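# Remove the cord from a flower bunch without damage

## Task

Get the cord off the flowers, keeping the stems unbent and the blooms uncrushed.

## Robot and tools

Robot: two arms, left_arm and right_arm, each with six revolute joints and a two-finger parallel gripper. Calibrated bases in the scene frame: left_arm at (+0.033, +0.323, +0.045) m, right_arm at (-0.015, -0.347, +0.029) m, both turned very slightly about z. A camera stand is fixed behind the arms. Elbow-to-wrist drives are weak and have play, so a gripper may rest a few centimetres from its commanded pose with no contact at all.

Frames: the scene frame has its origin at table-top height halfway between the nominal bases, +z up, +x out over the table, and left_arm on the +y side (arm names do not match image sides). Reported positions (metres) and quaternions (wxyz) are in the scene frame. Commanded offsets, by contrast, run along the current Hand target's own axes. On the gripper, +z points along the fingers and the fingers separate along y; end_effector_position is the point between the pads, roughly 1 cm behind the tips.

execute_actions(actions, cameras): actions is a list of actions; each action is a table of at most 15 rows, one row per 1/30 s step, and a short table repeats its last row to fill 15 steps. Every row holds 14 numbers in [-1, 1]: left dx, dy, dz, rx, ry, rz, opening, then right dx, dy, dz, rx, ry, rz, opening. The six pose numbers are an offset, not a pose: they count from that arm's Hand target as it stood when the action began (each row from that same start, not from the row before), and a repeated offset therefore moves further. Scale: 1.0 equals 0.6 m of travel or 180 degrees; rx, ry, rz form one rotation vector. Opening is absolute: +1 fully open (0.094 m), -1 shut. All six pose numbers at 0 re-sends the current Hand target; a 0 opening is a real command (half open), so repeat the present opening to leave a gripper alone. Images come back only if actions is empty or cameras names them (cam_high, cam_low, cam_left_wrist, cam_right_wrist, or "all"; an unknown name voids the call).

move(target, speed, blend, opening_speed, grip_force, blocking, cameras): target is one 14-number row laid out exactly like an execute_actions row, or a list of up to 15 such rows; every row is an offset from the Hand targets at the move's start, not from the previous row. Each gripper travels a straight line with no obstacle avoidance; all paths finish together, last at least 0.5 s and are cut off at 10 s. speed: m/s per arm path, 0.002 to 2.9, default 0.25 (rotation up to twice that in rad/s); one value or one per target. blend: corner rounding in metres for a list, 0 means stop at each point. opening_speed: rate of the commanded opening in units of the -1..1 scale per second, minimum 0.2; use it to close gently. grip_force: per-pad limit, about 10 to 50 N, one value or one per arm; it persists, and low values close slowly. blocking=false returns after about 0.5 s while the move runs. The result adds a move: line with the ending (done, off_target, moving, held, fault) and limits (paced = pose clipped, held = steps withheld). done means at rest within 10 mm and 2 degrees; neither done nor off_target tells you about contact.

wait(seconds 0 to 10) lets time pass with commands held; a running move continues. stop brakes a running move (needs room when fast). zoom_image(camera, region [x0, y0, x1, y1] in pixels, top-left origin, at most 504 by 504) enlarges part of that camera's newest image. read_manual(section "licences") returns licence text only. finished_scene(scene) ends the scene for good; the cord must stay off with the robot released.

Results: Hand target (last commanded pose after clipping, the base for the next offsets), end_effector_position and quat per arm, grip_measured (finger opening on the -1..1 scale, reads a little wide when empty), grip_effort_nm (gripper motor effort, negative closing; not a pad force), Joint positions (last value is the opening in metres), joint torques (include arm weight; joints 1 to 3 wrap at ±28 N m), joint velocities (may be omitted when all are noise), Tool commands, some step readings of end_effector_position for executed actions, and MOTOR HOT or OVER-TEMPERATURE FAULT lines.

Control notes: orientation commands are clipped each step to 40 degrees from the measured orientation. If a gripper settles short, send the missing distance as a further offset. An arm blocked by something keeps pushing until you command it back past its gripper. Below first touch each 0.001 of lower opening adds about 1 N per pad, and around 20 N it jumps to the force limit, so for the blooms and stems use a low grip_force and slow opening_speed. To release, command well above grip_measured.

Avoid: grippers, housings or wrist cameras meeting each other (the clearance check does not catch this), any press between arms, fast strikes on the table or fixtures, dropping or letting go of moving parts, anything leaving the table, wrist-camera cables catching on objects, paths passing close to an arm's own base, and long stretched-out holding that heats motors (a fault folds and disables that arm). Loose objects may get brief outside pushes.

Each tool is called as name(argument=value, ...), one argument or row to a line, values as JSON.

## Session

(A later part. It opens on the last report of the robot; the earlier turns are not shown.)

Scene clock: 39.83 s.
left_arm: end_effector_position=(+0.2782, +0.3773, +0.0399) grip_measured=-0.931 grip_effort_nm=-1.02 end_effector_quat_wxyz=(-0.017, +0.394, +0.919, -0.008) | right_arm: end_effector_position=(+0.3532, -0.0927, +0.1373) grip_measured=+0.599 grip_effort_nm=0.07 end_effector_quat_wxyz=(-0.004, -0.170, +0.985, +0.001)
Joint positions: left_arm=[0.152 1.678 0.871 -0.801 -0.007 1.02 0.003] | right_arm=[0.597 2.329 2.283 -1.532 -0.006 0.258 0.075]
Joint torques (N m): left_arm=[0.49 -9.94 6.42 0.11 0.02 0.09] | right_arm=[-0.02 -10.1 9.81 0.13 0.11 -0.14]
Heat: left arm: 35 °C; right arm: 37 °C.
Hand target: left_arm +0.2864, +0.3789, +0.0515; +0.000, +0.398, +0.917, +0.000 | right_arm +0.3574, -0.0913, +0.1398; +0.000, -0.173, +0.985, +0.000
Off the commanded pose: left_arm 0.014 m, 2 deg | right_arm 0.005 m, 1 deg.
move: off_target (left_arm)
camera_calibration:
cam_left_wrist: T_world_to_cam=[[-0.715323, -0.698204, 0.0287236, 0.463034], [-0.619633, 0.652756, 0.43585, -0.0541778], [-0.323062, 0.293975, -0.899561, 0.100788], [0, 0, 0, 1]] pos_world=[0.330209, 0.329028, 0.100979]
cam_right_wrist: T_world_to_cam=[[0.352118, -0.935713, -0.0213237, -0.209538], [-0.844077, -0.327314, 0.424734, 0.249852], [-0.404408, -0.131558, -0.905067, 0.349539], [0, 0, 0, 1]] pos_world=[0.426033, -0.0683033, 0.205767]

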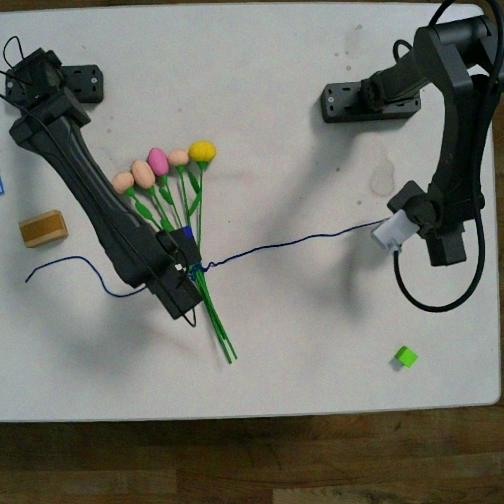

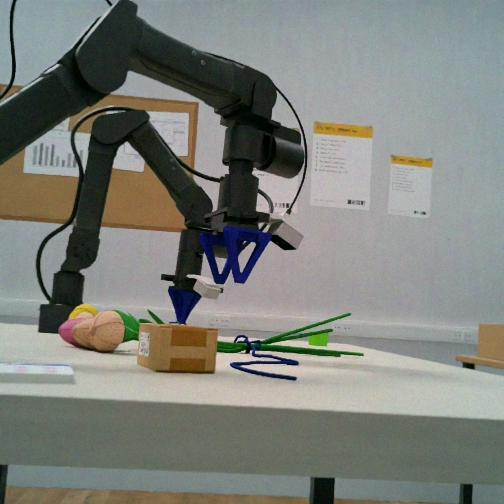

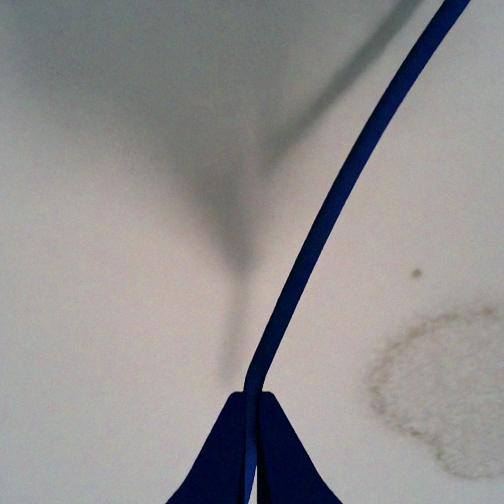

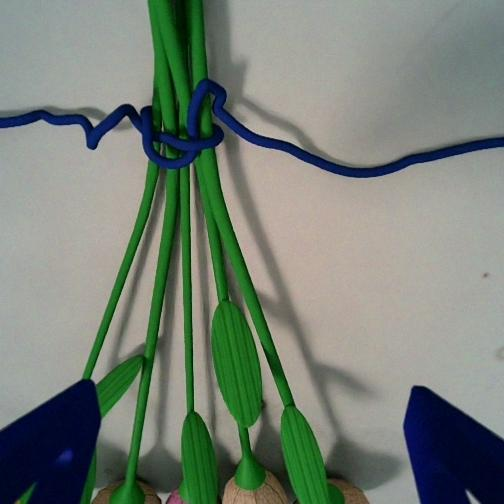

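move(
  target=[
    [0,0,0,0,0,0,-1,-0.02,0.053,0.04,0,0,0,0.6],
    [0,0,0,0,0,0,-1,-0.02,0.053,0.13,0,0,0,0.6],
  ],
  speed=0.12,
  blend=0.01,
  cameras=["cam_right_wrist","cam_low"],
)

Scene clock: 42.17 s.
left_arm: end_effector_position=(+0.2782, +0.3773, +0.0399) grip_measured=-0.931 grip_effort_nm=-1.02 end_effector_quat_wxyz=(-0.017, +0.394, +0.919, -0.008) | right_arm: end_effector_position=(+0.3542, -0.0574, +0.0647) grip_measured=+0.599 grip_effort_nm=0.07 end_effector_quat_wxyz=(-0.009, -0.182, +0.983, +0.000)
Joint positions: left_arm=[0.152 1.678 0.871 -0.801 -0.007 1.02 0.003] | right_arm=[0.657 2.435 2.181 -1.332 -0.007 0.295 0.075]
Joint torques (N m): left_arm=[0.59 -9.78 6.45 0.1 0 0.07] | right_arm=[-0.14 -12.29 4.49 0.53 0.09 0.11]
Heat: left arm: 35 °C; right arm: 37 °C.
Hand target: left_arm +0.2864, +0.3789, +0.0515; +0.000, +0.398, +0.917, +0.000 | right_arm +0.3579, -0.0574, +0.0617; +0.000, -0.173, +0.985, +0.000
Off the commanded pose: left_arm 0.014 m, 2 deg | right_arm 0.005 m, 1 deg.
move: off_target (left_arm)
camera_calibration:
cam_right_wrist: T_world_to_cam=[[0.373795, -0.927296, -0.0199883, -0.185705], [-0.832602, -0.344964, 0.433329, 0.287369], [-0.408719, -0.145334, -0.901014, 0.289428], [0, 0, 0, 1]] pos_world=[0.426975, -0.0310079, 0.132542]
Images, in order (width x height): cam_low 504x504, cam_right_wrist 504x504.

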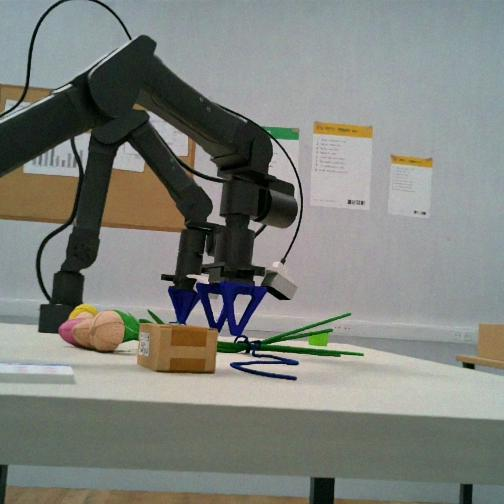

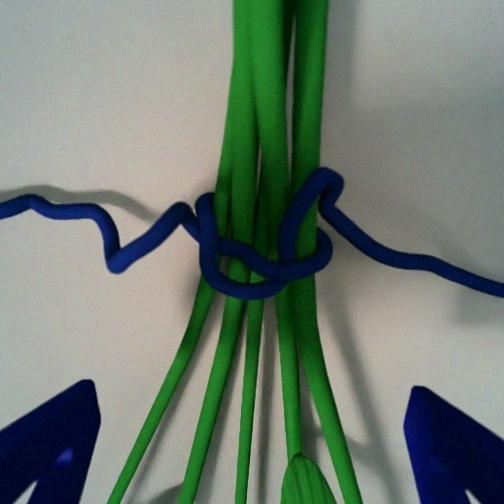

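move(
  target=[
    [0,0,0,0,0,0,-1,0.008,0,0.034,0,0,0,0.6],
    [0,0,0,0,0,0,-1,0.008,0,0.034,0,0,0,-0.3],
  ],
  speed=0.1,
  grip_force=[50,10],
  cameras=["cam_right_wrist","cam_low","cam_high"],
)

Scene clock: 48.60 s.
left_arm: end_effector_position=(+0.2782, +0.3773, +0.0399) grip_measured=-0.931 grip_effort_nm=-1.02 end_effector_quat_wxyz=(-0.017, +0.394, +0.919, -0.008) | right_arm: end_effector_position=(+0.3496, -0.0617, +0.0377) grip_measured=-0.088 grip_effort_nm=-0.15 end_effector_quat_wxyz=(-0.016, -0.179, +0.984, -0.006)
Joint positions: left_arm=[0.152 1.678 0.871 -0.801 -0.007 1.02 0.003] | right_arm=[0.657 2.435 2.073 -1.242 -0.004 0.299 0.043]
Joint velocities: left_arm=[within noise] | right_arm=[0.012 -0.007 0.007 0.022 -0.051 -0.066 -0.005]
Joint torques (N m): left_arm=[0.4 -9.52 6.49 0.06 0.03 0.04] | right_arm=[0.1 -13.31 4.3 0.53 0.08 0.1]
Heat: left arm: 35 °C; right arm: 37 °C.
Hand target: left_arm +0.2864, +0.3789, +0.0515; +0.000, +0.398, +0.917, +0.000 | right_arm +0.3534, -0.0591, +0.0413; +0.000, -0.173, +0.985, +0.000
Off the commanded pose: left_arm 0.014 m, 2 deg | right_arm 0.006 m, 2 deg.
grip_force (N): 50, 10
move: moving (right_arm; no rest 5 s after target 2's new opening was sent), off_target (left_arm)
camera_calibration:
cam_right_wrist: T_world_to_cam=[[0.369336, -0.929218, -0.0120569, -0.187396], [-0.828946, -0.33529, 0.447694, 0.292608], [-0.420048, -0.155355, -0.894105, 0.265587], [0, 0, 0, 1]] pos_world=[0.423328, -0.0347625, 0.104205]
Images, in order (width x height): cam_high 504x504, cam_low 504x504, cam_right_wrist 504x504.

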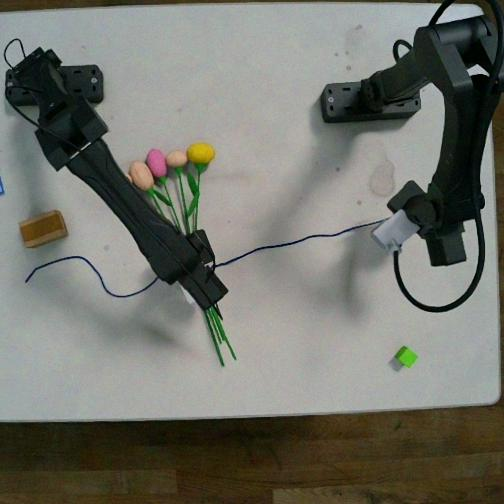

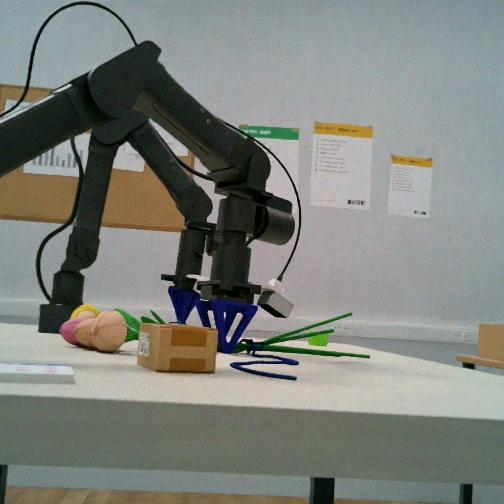

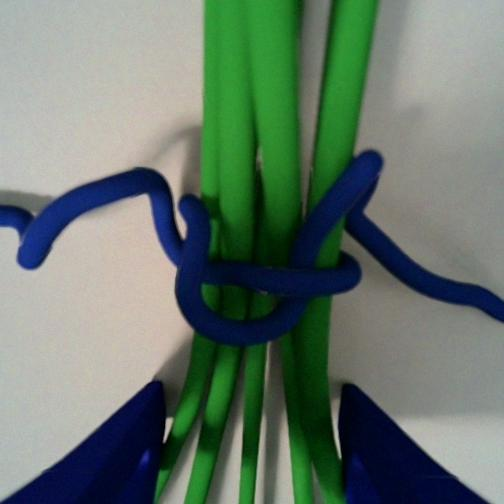

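move(
  target=[0,0,0,0,0,0,-1,0,0,0,0,0,0,-0.35],
  speed=0.1,
  grip_force=[50,18],
  cameras=["cam_right_wrist"],
)

Scene clock: 50.50 s.
left_arm: end_effector_position=(+0.2782, +0.3773, +0.0399) grip_measured=-0.931 grip_effort_nm=-1.02 end_effector_quat_wxyz=(-0.017, +0.394, +0.919, -0.008) | right_arm: end_effector_position=(+0.3489, -0.0608, +0.0377) grip_measured=-0.347 grip_effort_nm=-0.15 end_effector_quat_wxyz=(-0.017, -0.179, +0.984, -0.003)
Joint positions: left_arm=[0.152 1.678 0.871 -0.801 -0.007 1.02 0.003] | right_arm=[0.657 2.435 2.073 -1.242 -0.011 0.299 0.031]
Joint torques (N m): left_arm=[0.32 -9.8 6.48 0.06 0.04 0] | right_arm=[0.09 -13.33 4.29 0.52 0.07 0.1]
Heat: left arm: 35 °C; right arm: 37 °C.
Hand target: left_arm +0.2864, +0.3789, +0.0515; +0.000, +0.398, +0.917, +0.000 | right_arm +0.3534, -0.0591, +0.0413; +0.000, -0.173, +0.985, +0.000
Off the commanded pose: left_arm 0.014 m, 2 deg | right_arm 0.006 m, 2 deg.
grip_force (N): 50, 18
move: off_target (left_arm)
camera_calibration:
cam_right_wrist: T_world_to_cam=[[0.369147, -0.929195, -0.0180728, -0.186013], [-0.827303, -0.337404, 0.449143, 0.291617], [-0.423439, -0.150848, -0.893277, 0.266918], [0, 0, 0, 1]] pos_world=[0.422945, -0.0341854, 0.104092]
Images, in order (width x height): cam_right_wrist 504x504.

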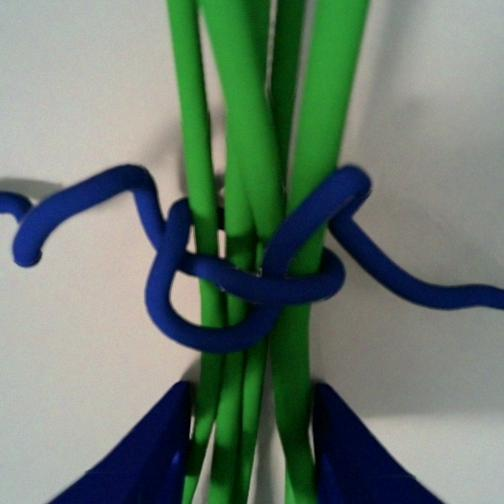

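move(
  target=[0.123,0.161,0.0,0,0,0,-1,0,0,0,0,0,0,-0.35],
  speed=0.08,
  cameras=["cam_right_wrist","cam_high"],
)

Scene clock: 67.80 s.
left_arm: end_effector_position=(+0.3005, +0.4913, +0.0495) grip_measured=-0.931 grip_effort_nm=-1.02 end_effector_quat_wxyz=(+0.001, +0.396, +0.918, -0.003) | right_arm: end_effector_position=(+0.3492, -0.0567, +0.0376) grip_measured=-0.348 grip_effort_nm=-0.10 end_effector_quat_wxyz=(-0.015, -0.181, +0.983, +0.004)
Joint positions: left_arm=[0.504 1.855 1.134 -0.854 0.006 1.375 0.003] | right_arm=[0.66 2.435 2.073 -1.231 -0.02 0.299 0.031]
Joint torques (N m): left_arm=[0.59 -7.46 7.92 0.17 -0.06 0.03] | right_arm=[-0.16 -13.34 4.3 0.45 0.15 0.1]
Heat: left arm: 36 °C; right arm: 39 °C.
Hand target: left_arm +0.3065, +0.4987, +0.0515; +0.000, +0.398, +0.917, +0.000 | right_arm +0.3534, -0.0591, +0.0413; +0.000, -0.173, +0.985, +0.000
Off the commanded pose: left_arm 0.010 m, 1 deg | right_arm 0.006 m, 2 deg.
grip_force (N): 50, 18
move: done
camera_calibration:
cam_right_wrist: T_world_to_cam=[[0.371808, -0.927828, -0.0298959, -0.182698], [-0.827587, -0.345884, 0.442113, 0.293019], [-0.420545, -0.13964, -0.896461, 0.267283], [0, 0, 0, 1]] pos_world=[0.422833, -0.0308386, 0.1046]
Images, in order (width x height): cam_high 504x504, cam_right_wrist 504x504.

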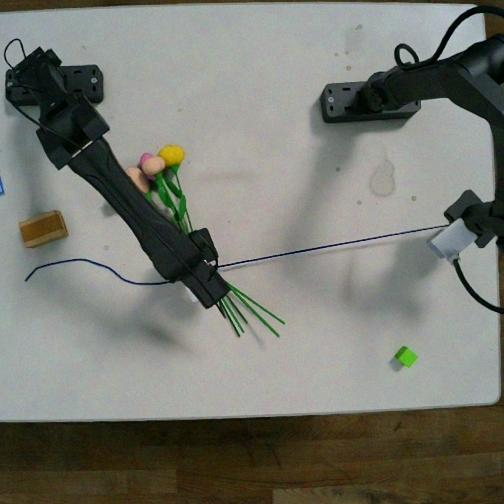

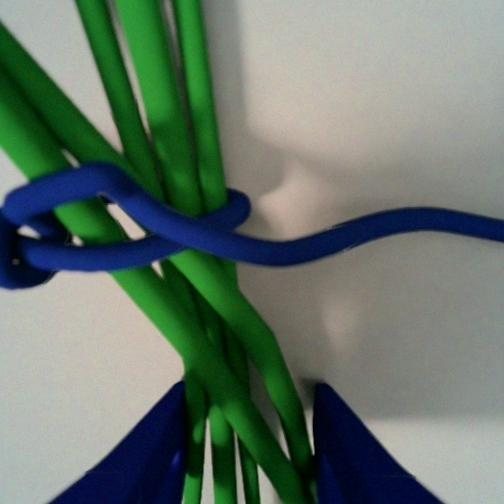

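move(
  target=[
    [-0.113,-0.12,0.066,0,0,0,-1,0,0,0,0,0,0,-0.35],
    [-0.113,-0.12,0.066,0,0,0,0.2,0,0,0,0,0,0,-0.35],
    [-0.113,-0.12,-0.05,0,0,0,0.2,0,0,0,0,0,0,-0.35],
  ],
  speed=0.12,
  cameras=["all"],
)

Scene clock: 73.13 s.
left_arm: end_effector_position=(+0.2890, +0.4006, +0.0665) grip_measured=+0.197 grip_effort_nm=0.18 end_effector_quat_wxyz=(-0.022, +0.396, +0.918, -0.010) | right_arm: end_effector_position=(+0.3492, -0.0567, +0.0376) grip_measured=-0.348 grip_effort_nm=-0.09 end_effector_quat_wxyz=(-0.015, -0.181, +0.983, +0.004)
Joint positions: left_arm=[0.225 1.693 1.008 -0.933 -0.013 1.097 0.056] | right_arm=[0.66 2.435 2.073 -1.231 -0.02 0.299 0.031]
Joint torques (N m): left_arm=[-0.27 -10.19 7.6 0.01 0.1 -0.08] | right_arm=[-0.14 -13.34 4.29 0.46 0.15 0.1]
Heat: left arm: 36 °C; right arm: 39 °C.
Hand target: left_arm +0.3003, +0.4001, +0.0816; +0.000, +0.398, +0.917, +0.000 | right_arm +0.3534, -0.0591, +0.0413; +0.000, -0.173, +0.985, +0.000
Off the commanded pose: left_arm 0.019 m, 3 deg | right_arm 0.006 m, 2 deg.
grip_force (N): 50, 18
move: off_target (left_arm); target 2's new opening was sent with left_arm's hand 0.008 m and 3 deg from that target
camera_calibration:
cam_left_wrist: T_world_to_cam=[[-0.717802, -0.695291, 0.0364729, 0.485335], [-0.61213, 0.655175, 0.442768, -0.0780146], [-0.331749, 0.295493, -0.895894, 0.122948], [0, 0, 0, 1]] pos_world=[0.341407, 0.352232, 0.126989]
cam_right_wrist: T_world_to_cam=[[0.371808, -0.927828, -0.0298959, -0.182698], [-0.827587, -0.345884, 0.442113, 0.293019], [-0.420545, -0.13964, -0.896461, 0.267283], [0, 0, 0, 1]] pos_world=[0.422833, -0.0308386, 0.1046]

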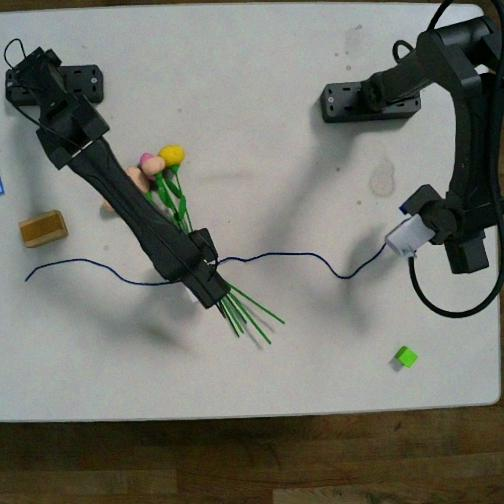

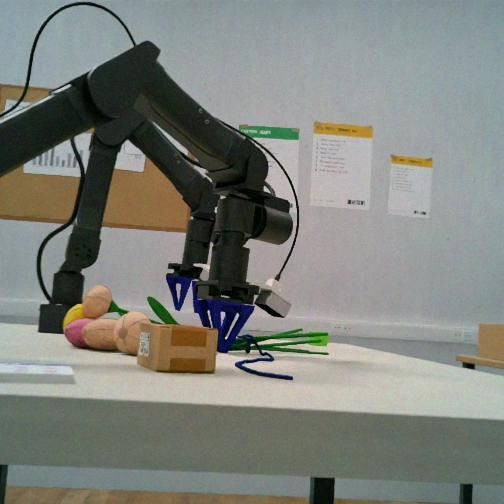

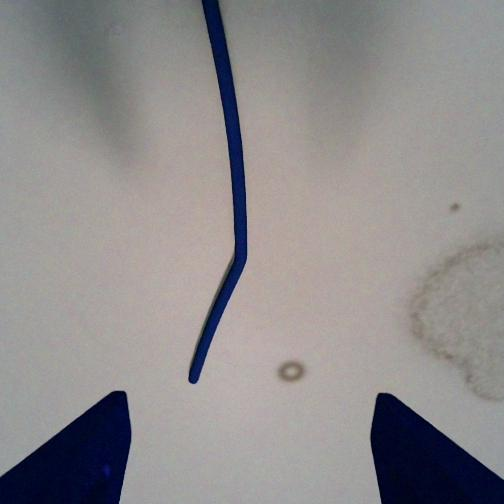

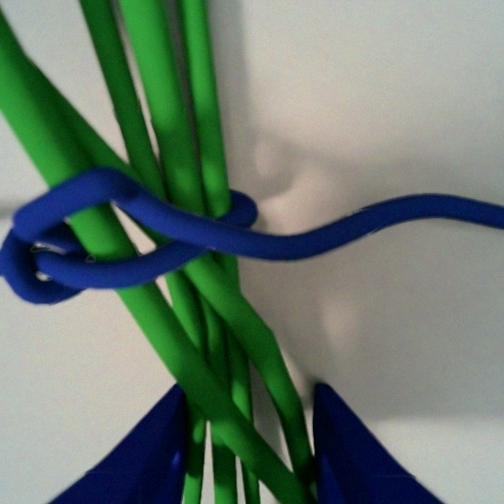

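move(
  target=[0,0,0,0,0,0,0.2,0,0,0,0,0,0,0.4],
  speed=0.12,
  opening_speed=0.3,
  grip_force=50,
  cameras=["cam_right_wrist","cam_low","cam_high"],
)

Scene clock: 76.27 s.
left_arm: end_effector_position=(+0.2890, +0.4006, +0.0665) grip_measured=+0.197 grip_effort_nm=0.18 end_effector_quat_wxyz=(-0.022, +0.396, +0.918, -0.010) | right_arm: end_effector_position=(+0.3495, -0.0572, +0.0376) grip_measured=+0.398 grip_effort_nm=0.08 end_effector_quat_wxyz=(-0.014, -0.181, +0.983, +0.002)
Joint positions: left_arm=[0.225 1.693 1.008 -0.933 -0.013 1.097 0.056] | right_arm=[0.66 2.435 2.073 -1.231 -0.017 0.299 0.066]
Joint torques (N m): left_arm=[-0.18 -10.48 7.64 0.05 0.06 -0.09] | right_arm=[-0.14 -13.34 4.29 0.45 0.12 0.1]
Heat: left arm: 36 °C; right arm: 39 °C.
Hand target: left_arm +0.3003, +0.4001, +0.0816; +0.000, +0.398, +0.917, +0.000 | right_arm +0.3534, -0.0591, +0.0413; +0.000, -0.173, +0.985, +0.000
Off the commanded pose: left_arm 0.019 m, 3 deg | right_arm 0.006 m, 2 deg.
move: off_target (left_arm)
camera_calibration:
cam_right_wrist: T_world_to_cam=[[0.371911, -0.927877, -0.0269373, -0.183389], [-0.828413, -0.344857, 0.441368, 0.29349], [-0.418825, -0.141834, -0.896922, 0.266671], [0, 0, 0, 1]] pos_world=[0.423024, -0.0311275, 0.104706]
Images, in order (width x height): cam_high 504x504, cam_low 504x504, cam_right_wrist 504x504.

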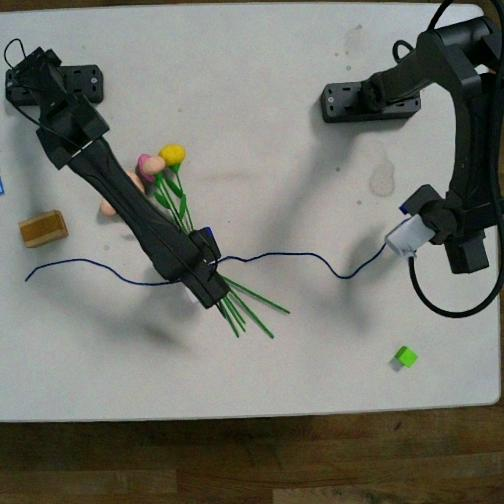

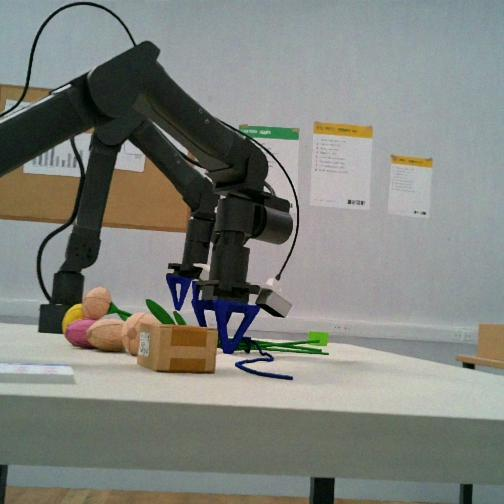

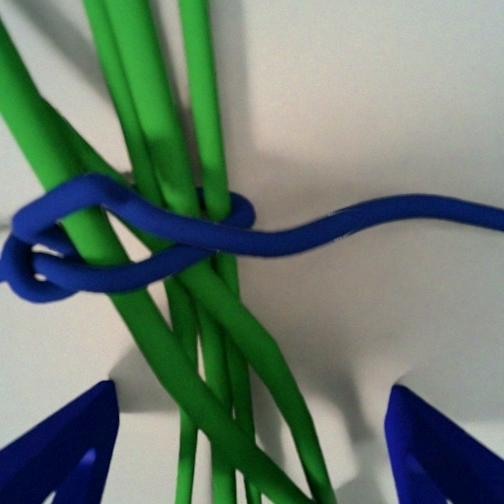

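move(
  target=[-0.399,-0.22,0.017,0,0,-0.594,0,0,0,0,0,0,0,0.1],
  speed=0.25,
  opening_speed=0.5,
  cameras=["all"],
)

Scene clock: 81.73 s.
left_arm: end_effector_position=(+0.3623, +0.1368, +0.0716) grip_measured=+0.003 grip_effort_nm=-0.16 end_effector_quat_wxyz=(-0.002, -0.496, +0.868, -0.007) | right_arm: end_effector_position=(+0.3510, -0.0591, +0.0376) grip_measured=+0.101 grip_effort_nm=-0.08 end_effector_quat_wxyz=(-0.011, -0.177, +0.984, -0.004)
Joint positions: left_arm=[-0.569 2.027 1.471 -1.005 0.01 -1.549 0.047] | right_arm=[0.66 2.435 2.073 -1.231 -0.003 0.307 0.052]
Joint torques (N m): left_arm=[-0.21 -9.13 8.47 0.13 -0.07 -0.1] | right_arm=[-0.14 -13.34 4.27 0.45 0.08 0.1]
Heat: left arm: 37 °C; right arm: 40 °C.
Hand target: left_arm +0.3672, +0.1350, +0.0713; +0.000, -0.500, +0.866, +0.000 | right_arm +0.3534, -0.0591, +0.0413; +0.000, -0.173, +0.985, +0.000
Off the commanded pose: left_arm 0.005 m, 1 deg | right_arm 0.004 m, 1 deg.
move: done
camera_calibration:
cam_left_wrist: T_world_to_cam=[[0.867666, -0.497002, 0.0120457, -0.245529], [-0.454983, -0.784078, 0.422151, 0.279007], [-0.200365, -0.371767, -0.906446, 0.274243], [0, 0, 0, 1]] pos_world=[0.39493, 0.19869, 0.133761]
cam_right_wrist: T_world_to_cam=[[0.365275, -0.930802, -0.0134811, -0.184152], [-0.834655, -0.333888, 0.43803, 0.297054], [-0.412221, -0.148749, -0.898859, 0.264375], [0, 0, 0, 1]] pos_world=[0.424185, -0.0329008, 0.105035]

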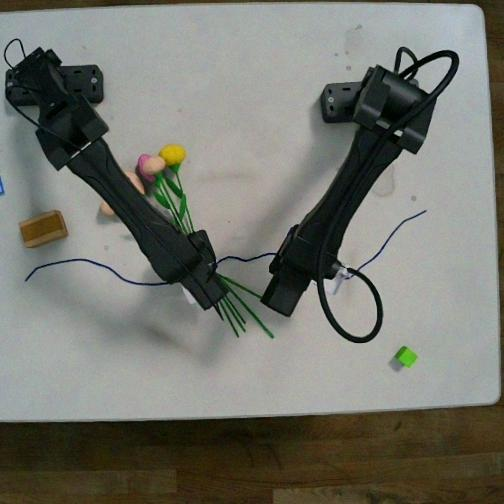

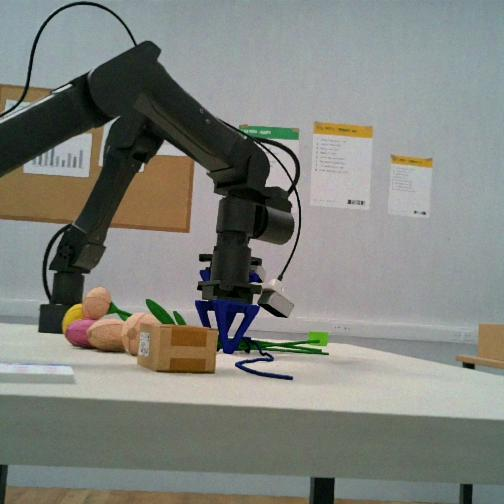

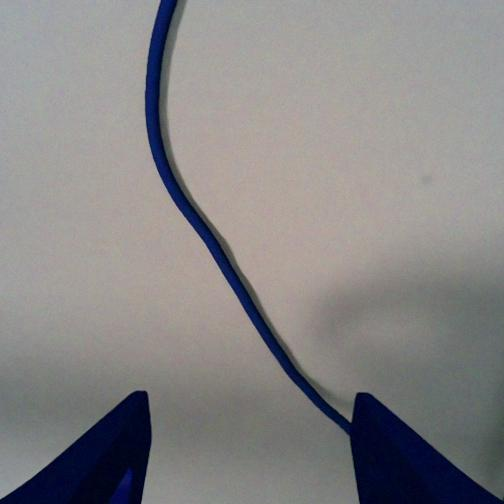

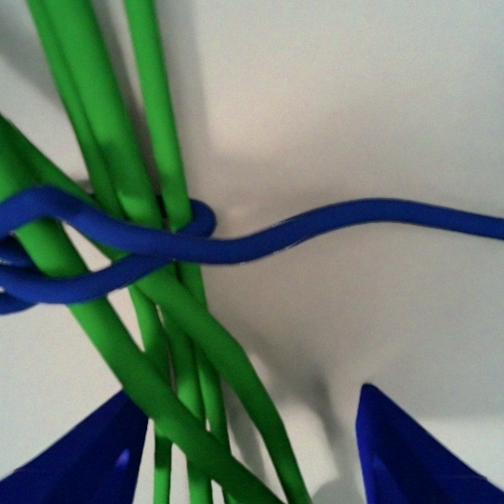

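move(
  target=[
    [0,0,0.118,0,0,0,0,0,0,0,0,0,0,0.1],
    [0,0,0.118,0,0,0,-1,0,0,0,0,0,0,0.1],
  ],
  speed=0.1,
  cameras=["cam_left_wrist","cam_right_wrist"],
)

Scene clock: 84.30 s.
left_arm: end_effector_position=(+0.3703, +0.1323, +0.0131) grip_measured=-0.946 grip_effort_nm=-1.02 end_effector_quat_wxyz=(+0.000, -0.496, +0.868, -0.010) | right_arm: end_effector_position=(+0.3510, -0.0591, +0.0376) grip_measured=+0.101 grip_effort_nm=-0.08 end_effector_quat_wxyz=(-0.011, -0.177, +0.984, -0.004)
Joint positions: left_arm=[-0.569 2.142 1.398 -0.81 0.01 -1.549 0.003] | right_arm=[0.66 2.435 2.073 -1.231 -0.003 0.307 0.052]
Joint torques (N m): left_arm=[-0.09 -10.15 4.07 0.61 -0.02 -0.13] | right_arm=[-0.14 -13.34 4.27 0.45 0.07 0.09]
Heat: left arm: 36 °C; right arm: 40 °C.
Hand target: left_arm +0.3673, +0.1350, +0.0005; +0.000, -0.500, +0.866, +0.000 | right_arm +0.3534, -0.0591, +0.0413; +0.000, -0.173, +0.985, +0.000
Off the commanded pose: left_arm 0.013 m, 1 deg | right_arm 0.004 m, 1 deg.
move: off_target (left_arm); target 2's new opening was sent with left_arm's hand 0.013 m and 1 deg from that target
camera_calibration:
cam_left_wrist: T_world_to_cam=[[0.867584, -0.496953, 0.0183562, -0.254018], [-0.457303, -0.782773, 0.422066, 0.304439], [-0.195378, -0.374572, -0.906379, 0.219754], [0, 0, 0, 1]] pos_world=[0.402538, 0.194385, 0.0753505]
cam_right_wrist: T_world_to_cam=[[0.365275, -0.930802, -0.0134811, -0.184152], [-0.834655, -0.333888, 0.43803, 0.297054], [-0.412221, -0.148749, -0.898859, 0.264375], [0, 0, 0, 1]] pos_world=[0.424185, -0.0329008, 0.105035]
Images, in order (width x height): cam_left_wrist 504x504, cam_right_wrist 504x504.

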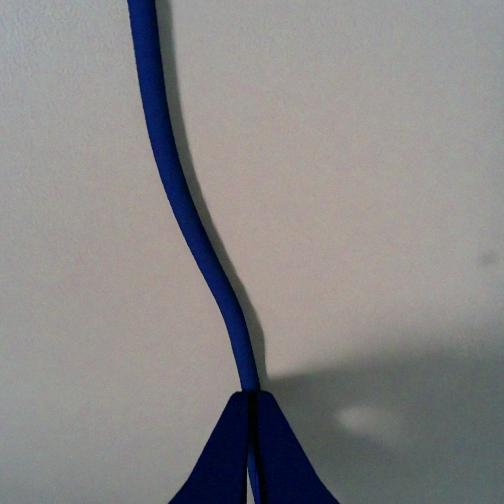

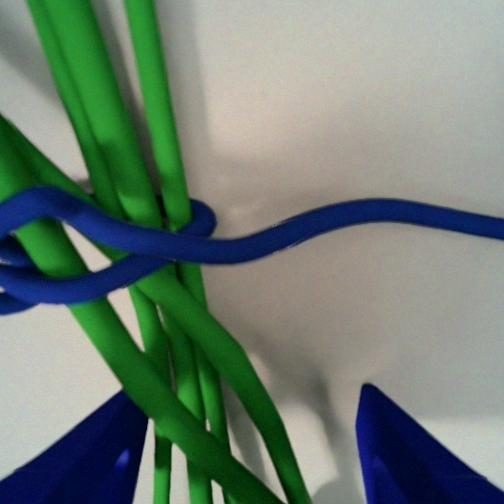

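move(
  target=[-0.11,-0.05,-0.035,0,0,0,-1,0,0,0,0,0,0,0.1],
  speed=0.06,
  cameras=["cam_high","cam_right_wrist"],
)

move(
  target=[-0.08,-0.04,0,0,0,0,-1,0,0,0,0,0,0,0.1],
  speed=0.06,
  cameras=["cam_high","cam_right_wrist"],
)

Scene clock: 86.67 s.
left_arm: end_effector_position=(+0.4205, +0.1718, +0.0251) grip_measured=-0.946 grip_effort_nm=-1.02 end_effector_quat_wxyz=(-0.003, -0.497, +0.868, -0.013) | right_arm: end_effector_position=(+0.3516, -0.0587, +0.0376) grip_measured=+0.101 grip_effort_nm=-0.08 end_effector_quat_wxyz=(-0.009, -0.177, +0.984, -0.003)
Joint positions: left_arm=[-0.422 2.221 1.582 -0.916 0.021 -1.405 0.003] | right_arm=[0.66 2.435 2.073 -1.228 -0.003 0.307 0.052]
Joint torques (N m): left_arm=[0.69 -10.55 8.06 0.16 -0.17 -0.01] | right_arm=[-0.16 -13.35 4.26 0.43 0.07 0.09]
Heat: left arm: 36 °C; right arm: 40 °C.
Hand target: left_arm +0.4263, +0.1772, +0.0216; +0.000, -0.500, +0.866, +0.000 | right_arm +0.3534, -0.0591, +0.0413; +0.000, -0.173, +0.985, +0.000
Off the commanded pose: left_arm 0.009 m, 2 deg | right_arm 0.004 m, 1 deg.
move: done
camera_calibration:
cam_right_wrist: T_world_to_cam=[[0.365309, -0.930776, -0.0143472, -0.183886], [-0.835725, -0.334714, 0.43535, 0.298212], [-0.410016, -0.147047, -0.900147, 0.264076], [0, 0, 0, 1]] pos_world=[0.424673, -0.0325094, 0.105242]
Images, in order (width x height): cam_high 504x504, cam_right_wrist 504x504.

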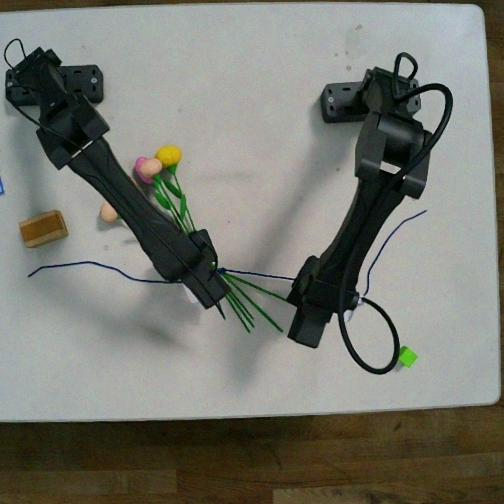

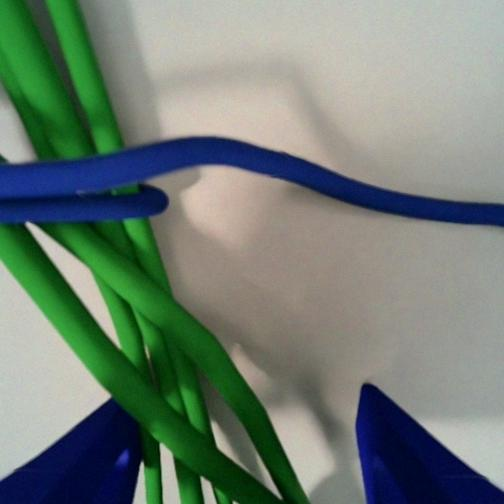

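Scene clock: 88.67 s.
left_arm: end_effector_position=(+0.4652, +0.2003, +0.0263) grip_measured=-0.946 grip_effort_nm=-1.02 end_effector_quat_wxyz=(-0.005, -0.497, +0.868, -0.014) | right_arm: end_effector_position=(+0.3516, -0.0573, +0.0376) grip_measured=+0.101 grip_effort_nm=-0.08 end_effector_quat_wxyz=(-0.009, -0.177, +0.984, +0.000)
Joint positions: left_arm=[-0.325 2.349 1.809 -1.017 0.027 -1.308 0.003] | right_arm=[0.66 2.435 2.073 -1.225 -0.009 0.307 0.052]
Joint torques (N m): left_arm=[0.55 -11.49 8.4 0.17 -0.21 0.04] | right_arm=[-0.16 -13.35 4.27 0.42 0.07 0.09]
Heat: left arm: 37 °C; right arm: 40 °C.
Hand target: left_arm +0.4711, +0.2067, +0.0216; +0.000, -0.500, +0.866, +0.000 | right_arm +0.3534, -0.0591, +0.0413; +0.000, -0.173, +0.985, +0.000
Off the commanded pose: left_arm 0.010 m, 2 deg | right_arm 0.004 m, 1 deg.
move: done
camera_calibration:
cam_right_wrist: T_world_to_cam=[[0.365139, -0.930715, -0.0210682, -0.182298], [-0.835203, -0.337496, 0.434204, 0.29832], [-0.41123, -0.140948, -0.900568, 0.264955], [0, 0, 0, 1]] pos_world=[0.424679, -0.0316403, 0.105237]
Images, in order (width x height): cam_high 504x504, cam_right_wrist 504x504.

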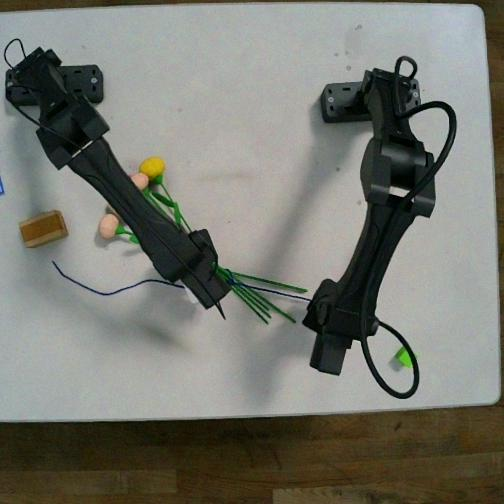

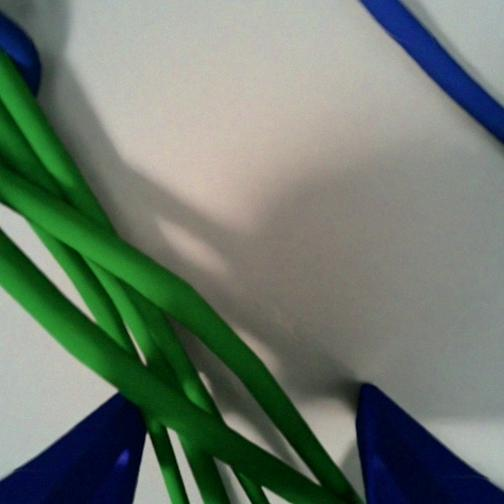

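move(
  target=[-0.084,0.087,-0.08,0,0,0,-1,0,0,0,0,0,0,0.1],
  speed=0.06,
  cameras=["cam_high","cam_right_wrist","cam_low"],
)

zoom_image(
  camera="cam_high",
  region=[90, 140, 330, 350],
)

Scene clock: 91.33 s.
left_arm: end_effector_position=(+0.4556, +0.2657, +0.0518) grip_measured=-0.946 grip_effort_nm=-1.02 end_effector_quat_wxyz=(-0.016, -0.496, +0.868, -0.008) | right_arm: end_effector_position=(+0.3514, -0.0571, +0.0376) grip_measured=+0.101 grip_effort_nm=-0.08 end_effector_quat_wxyz=(-0.010, -0.180, +0.984, +0.001)
Joint positions: left_arm=[-0.181 2.258 1.756 -1.086 0.032 -1.161 0.003] | right_arm=[0.66 2.435 2.073 -1.225 -0.011 0.301 0.052]
Joint torques (N m): left_arm=[1.03 -18.8 4.1 0.11 -0.28 0.03] | right_arm=[-0.16 -13.37 4.27 0.4 0.07 0.08]
Heat: left arm: 37 °C; right arm: 40 °C.
Hand target: left_arm +0.4511, +0.2764, +0.0696; +0.000, -0.500, +0.866, +0.000 | right_arm +0.3534, -0.0591, +0.0413; +0.000, -0.173, +0.985, +0.000
Off the commanded pose: left_arm 0.021 m, 2 deg | right_arm 0.005 m, 1 deg.
move: off_target (left_arm)
camera_calibration:
cam_right_wrist: T_world_to_cam=[[0.370811, -0.928431, -0.0226896, -0.183785], [-0.832696, -0.343194, 0.434551, 0.297006], [-0.411238, -0.142243, -0.900361, 0.264858], [0, 0, 0, 1]] pos_world=[0.424385, -0.031027, 0.105234]
Images, in order (width x height): cam_high 504x504, cam_low 504x504, cam_right_wrist 504x504.

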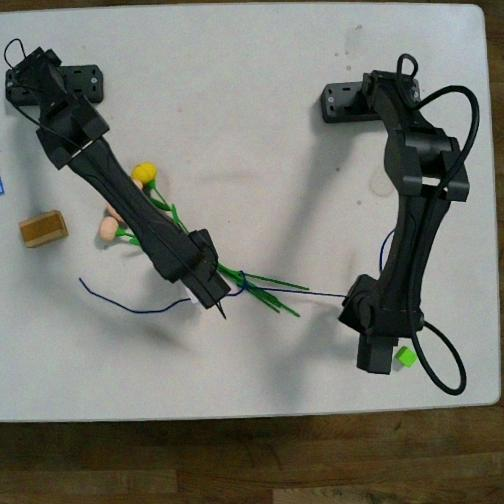

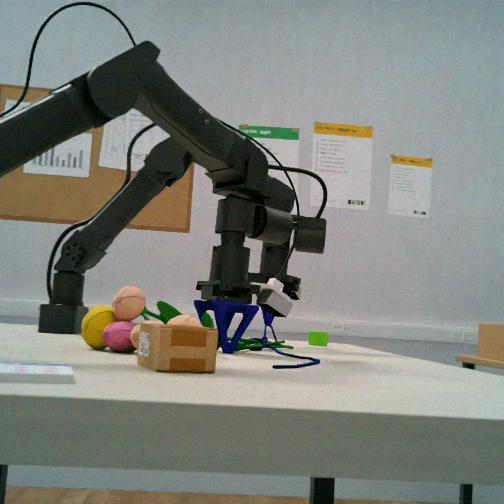

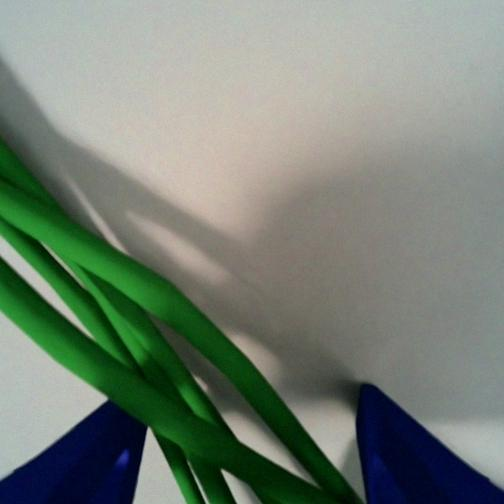

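Scaled by 2.100.

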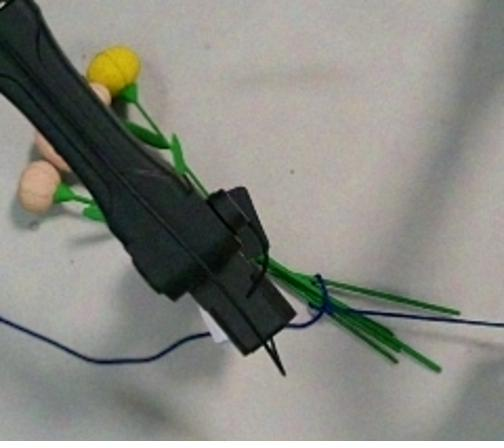

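move(
  target=[-0.11,0.045,0.0,0,0,0,-1,0,0,0,0,0,0,0.1],
  speed=0.06,
  cameras=["cam_high","cam_low"],
)

zoom_image(
  camera="cam_high",
  region=[90, 140, 330, 350],
)

Scene clock: 93.47 s.
left_arm: end_effector_position=(+0.4534, +0.3374, +0.0519) grip_measured=-0.946 grip_effort_nm=-1.02 end_effector_quat_wxyz=(-0.025, -0.497, +0.867, -0.005) | right_arm: end_effector_position=(+0.3514, -0.0571, +0.0376) grip_measured=+0.101 grip_effort_nm=-0.08 end_effector_quat_wxyz=(-0.010, -0.180, +0.984, +0.001)
Joint positions: left_arm=[-0.012 2.258 1.756 -1.109 0.032 -0.995 0.003] | right_arm=[0.66 2.435 2.073 -1.225 -0.011 0.301 0.052]
Joint torques (N m): left_arm=[0.61 -16.09 7.12 0.06 -0.26 0] | right_arm=[-0.17 -13.34 4.26 0.41 0.07 0.08]
Heat: left arm: 37 °C; right arm: 40 °C.
Hand target: left_arm +0.4608, +0.3472, +0.0696; +0.000, -0.500, +0.866, +0.000 | right_arm +0.3534, -0.0591, +0.0413; +0.000, -0.173, +0.985, +0.000
Off the commanded pose: left_arm 0.021 m, 3 deg | right_arm 0.005 m, 1 deg.
move: off_target (left_arm)
Images, in order (width x height): cam_high 504x504, cam_low 504x504.

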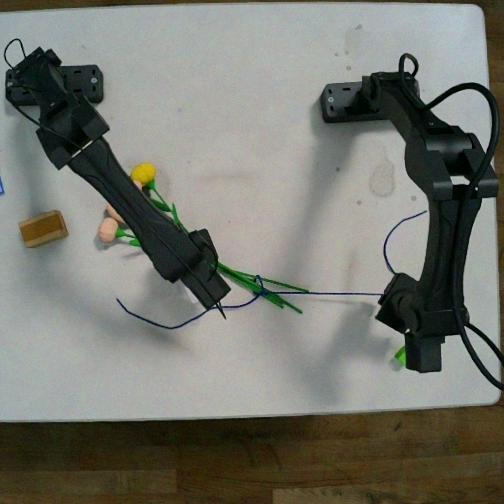

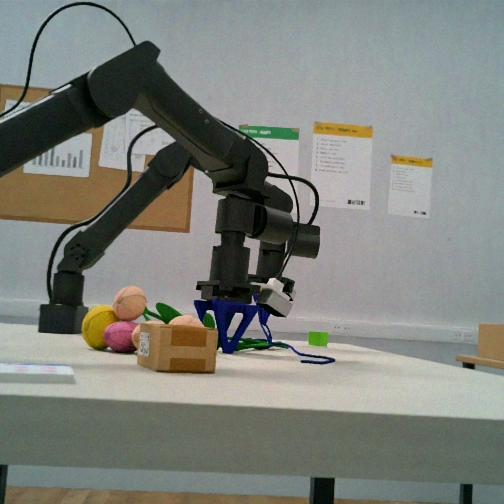

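Scaled by 2.100.

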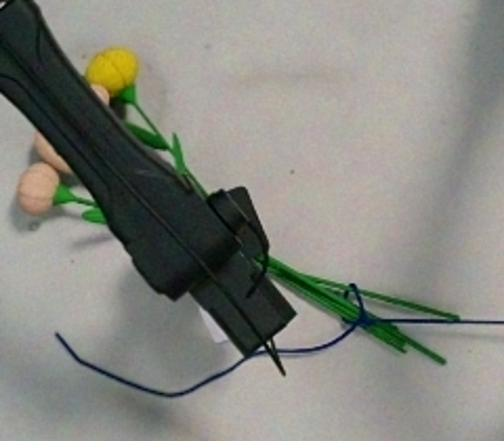

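move(
  target=[-0.115,0.058,0.0,0,0,0,-1,0,0,0,0,0,0,0.1],
  speed=0.06,
  cameras=["cam_high","cam_low"],
)

zoom_image(
  camera="cam_high",
  region=[90, 140, 330, 350],
)

Scene clock: 95.80 s.
left_arm: end_effector_position=(+0.4601, +0.4145, +0.0716) grip_measured=-0.946 grip_effort_nm=-1.02 end_effector_quat_wxyz=(-0.004, -0.498, +0.867, -0.015) | right_arm: end_effector_position=(+0.3514, -0.0571, +0.0376) grip_measured=+0.101 grip_effort_nm=-0.08 end_effector_quat_wxyz=(-0.010, -0.180, +0.984, +0.001)
Joint positions: left_arm=[0.165 2.264 1.848 -1.153 0.032 -0.82 0.003] | right_arm=[0.66 2.435 2.073 -1.225 -0.011 0.301 0.052]
Joint torques (N m): left_arm=[0.47 -11.23 8.68 0.15 -0.28 -0.03] | right_arm=[-0.14 -13.34 4.26 0.41 0.07 0.08]
Heat: left arm: 37 °C; right arm: 40 °C.
Hand target: left_arm +0.4651, +0.4244, +0.0696; +0.000, -0.500, +0.866, +0.000 | right_arm +0.3534, -0.0591, +0.0413; +0.000, -0.173, +0.985, +0.000
Off the commanded pose: left_arm 0.011 m, 2 deg | right_arm 0.005 m, 1 deg.
move: off_target (left_arm)
Images, in order (width x height): cam_high 504x504, cam_low 504x504.

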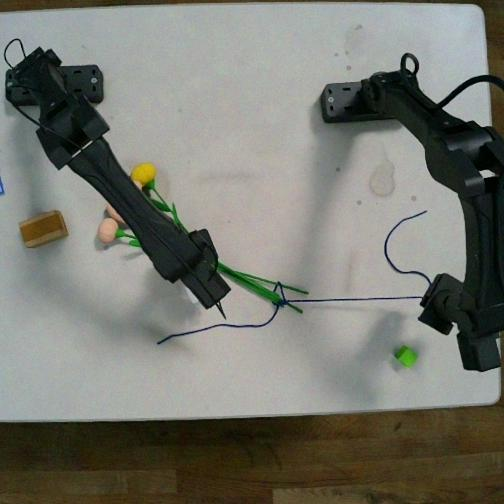

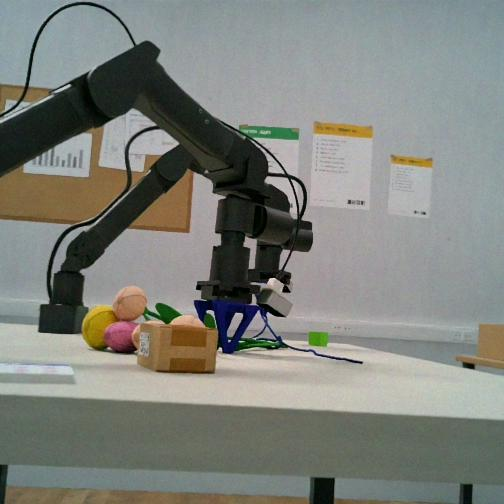

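Scaled by 2.100.

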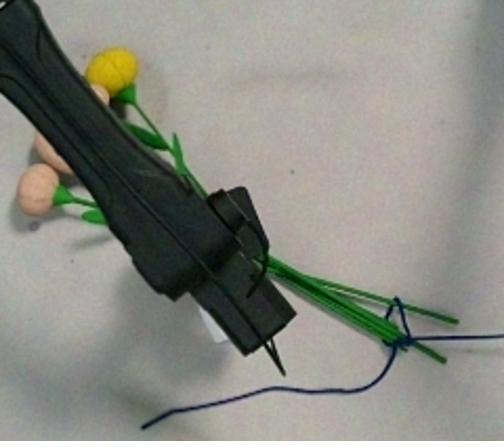

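move(
  target=[-0.115,0.058,0.0,0,0,0,-1,0,0,0,0,0,0,0.1],
  speed=0.06,
  cameras=["cam_high","cam_low"],
)

zoom_image(
  camera="cam_high",
  region=[90, 140, 330, 350],
)

Scene clock: 97.97 s.
left_arm: end_effector_position=(+0.4669, +0.4947, +0.0738) grip_measured=-0.946 grip_effort_nm=-1.02 end_effector_quat_wxyz=(+0.002, -0.499, +0.866, -0.012) | right_arm: end_effector_position=(+0.3514, -0.0571, +0.0376) grip_measured=+0.101 grip_effort_nm=-0.08 end_effector_quat_wxyz=(-0.010, -0.180, +0.984, +0.001)
Joint positions: left_arm=[0.326 2.394 2.081 -1.25 0.022 -0.662 0.003] | right_arm=[0.66 2.435 2.073 -1.225 -0.011 0.301 0.052]
Joint torques (N m): left_arm=[0.09 -12.12 8.87 0.16 -0.17 0.02] | right_arm=[-0.17 -13.35 4.27 0.41 0.07 0.09]
Heat: left arm: 37 °C; right arm: 40 °C.
Hand target: left_arm +0.4695, +0.5014, +0.0695; +0.000, -0.500, +0.866, +0.000 | right_arm +0.3534, -0.0591, +0.0413; +0.000, -0.173, +0.985, +0.000
Off the commanded pose: left_arm 0.008 m, 1 deg | right_arm 0.005 m, 1 deg.
move: done
Images, in order (width x height): cam_high 504x504, cam_low 504x504.

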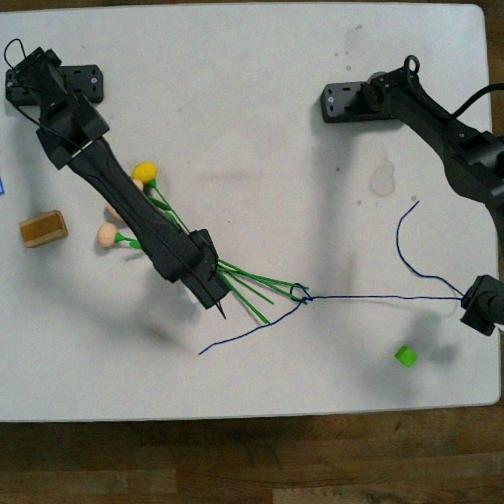

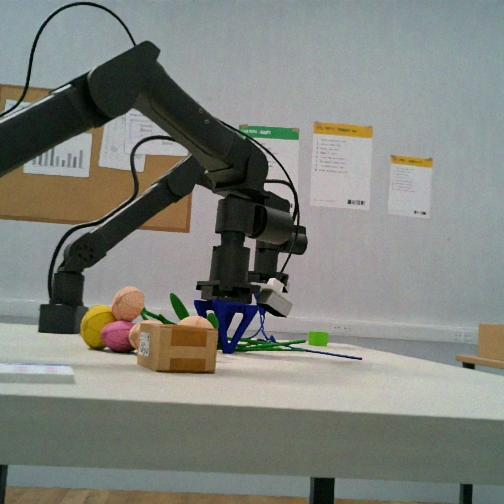

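Scaled by 2.100.

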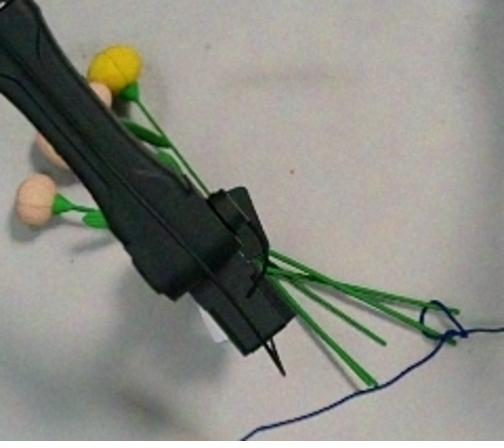

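move(
  target=[-0.072,0.036,0.0,0,0,0,-1,0,0,0,0,0,0,0.1],
  speed=0.06,
  cameras=["cam_high"],
)

zoom_image(
  camera="cam_high",
  region=[190, 230, 350, 370],
)

Scene clock: 99.87 s.
left_arm: end_effector_position=(+0.4715, +0.5442, +0.0757) grip_measured=-0.946 grip_effort_nm=-1.02 end_effector_quat_wxyz=(+0.005, -0.499, +0.866, -0.010) | right_arm: end_effector_position=(+0.3514, -0.0571, +0.0376) grip_measured=+0.101 grip_effort_nm=-0.08 end_effector_quat_wxyz=(-0.010, -0.180, +0.984, +0.001)
Joint positions: left_arm=[0.415 2.535 2.344 -1.368 0.019 -0.573 0.003] | right_arm=[0.66 2.435 2.073 -1.225 -0.011 0.301 0.052]
Joint torques (N m): left_arm=[0.28 -12.86 8.66 0.14 -0.11 0.04] | right_arm=[-0.14 -13.35 4.27 0.41 0.06 0.08]
Heat: left arm: 37 °C; right arm: 41 °C.
Hand target: left_arm +0.4724, +0.5497, +0.0696; +0.000, -0.500, +0.866, +0.000 | right_arm +0.3534, -0.0591, +0.0413; +0.000, -0.173, +0.985, +0.000
Off the commanded pose: left_arm 0.008 m, 1 deg | right_arm 0.005 m, 1 deg.
move: done
Images, in order (width x height): cam_high 504x504.

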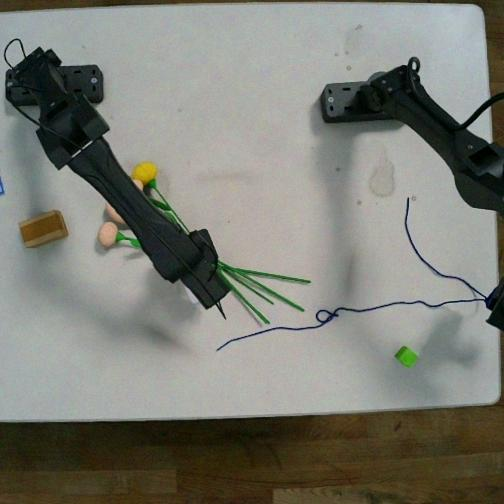

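Scaled by 3.150.

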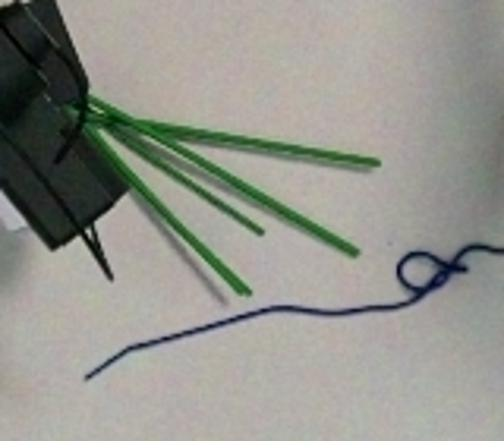

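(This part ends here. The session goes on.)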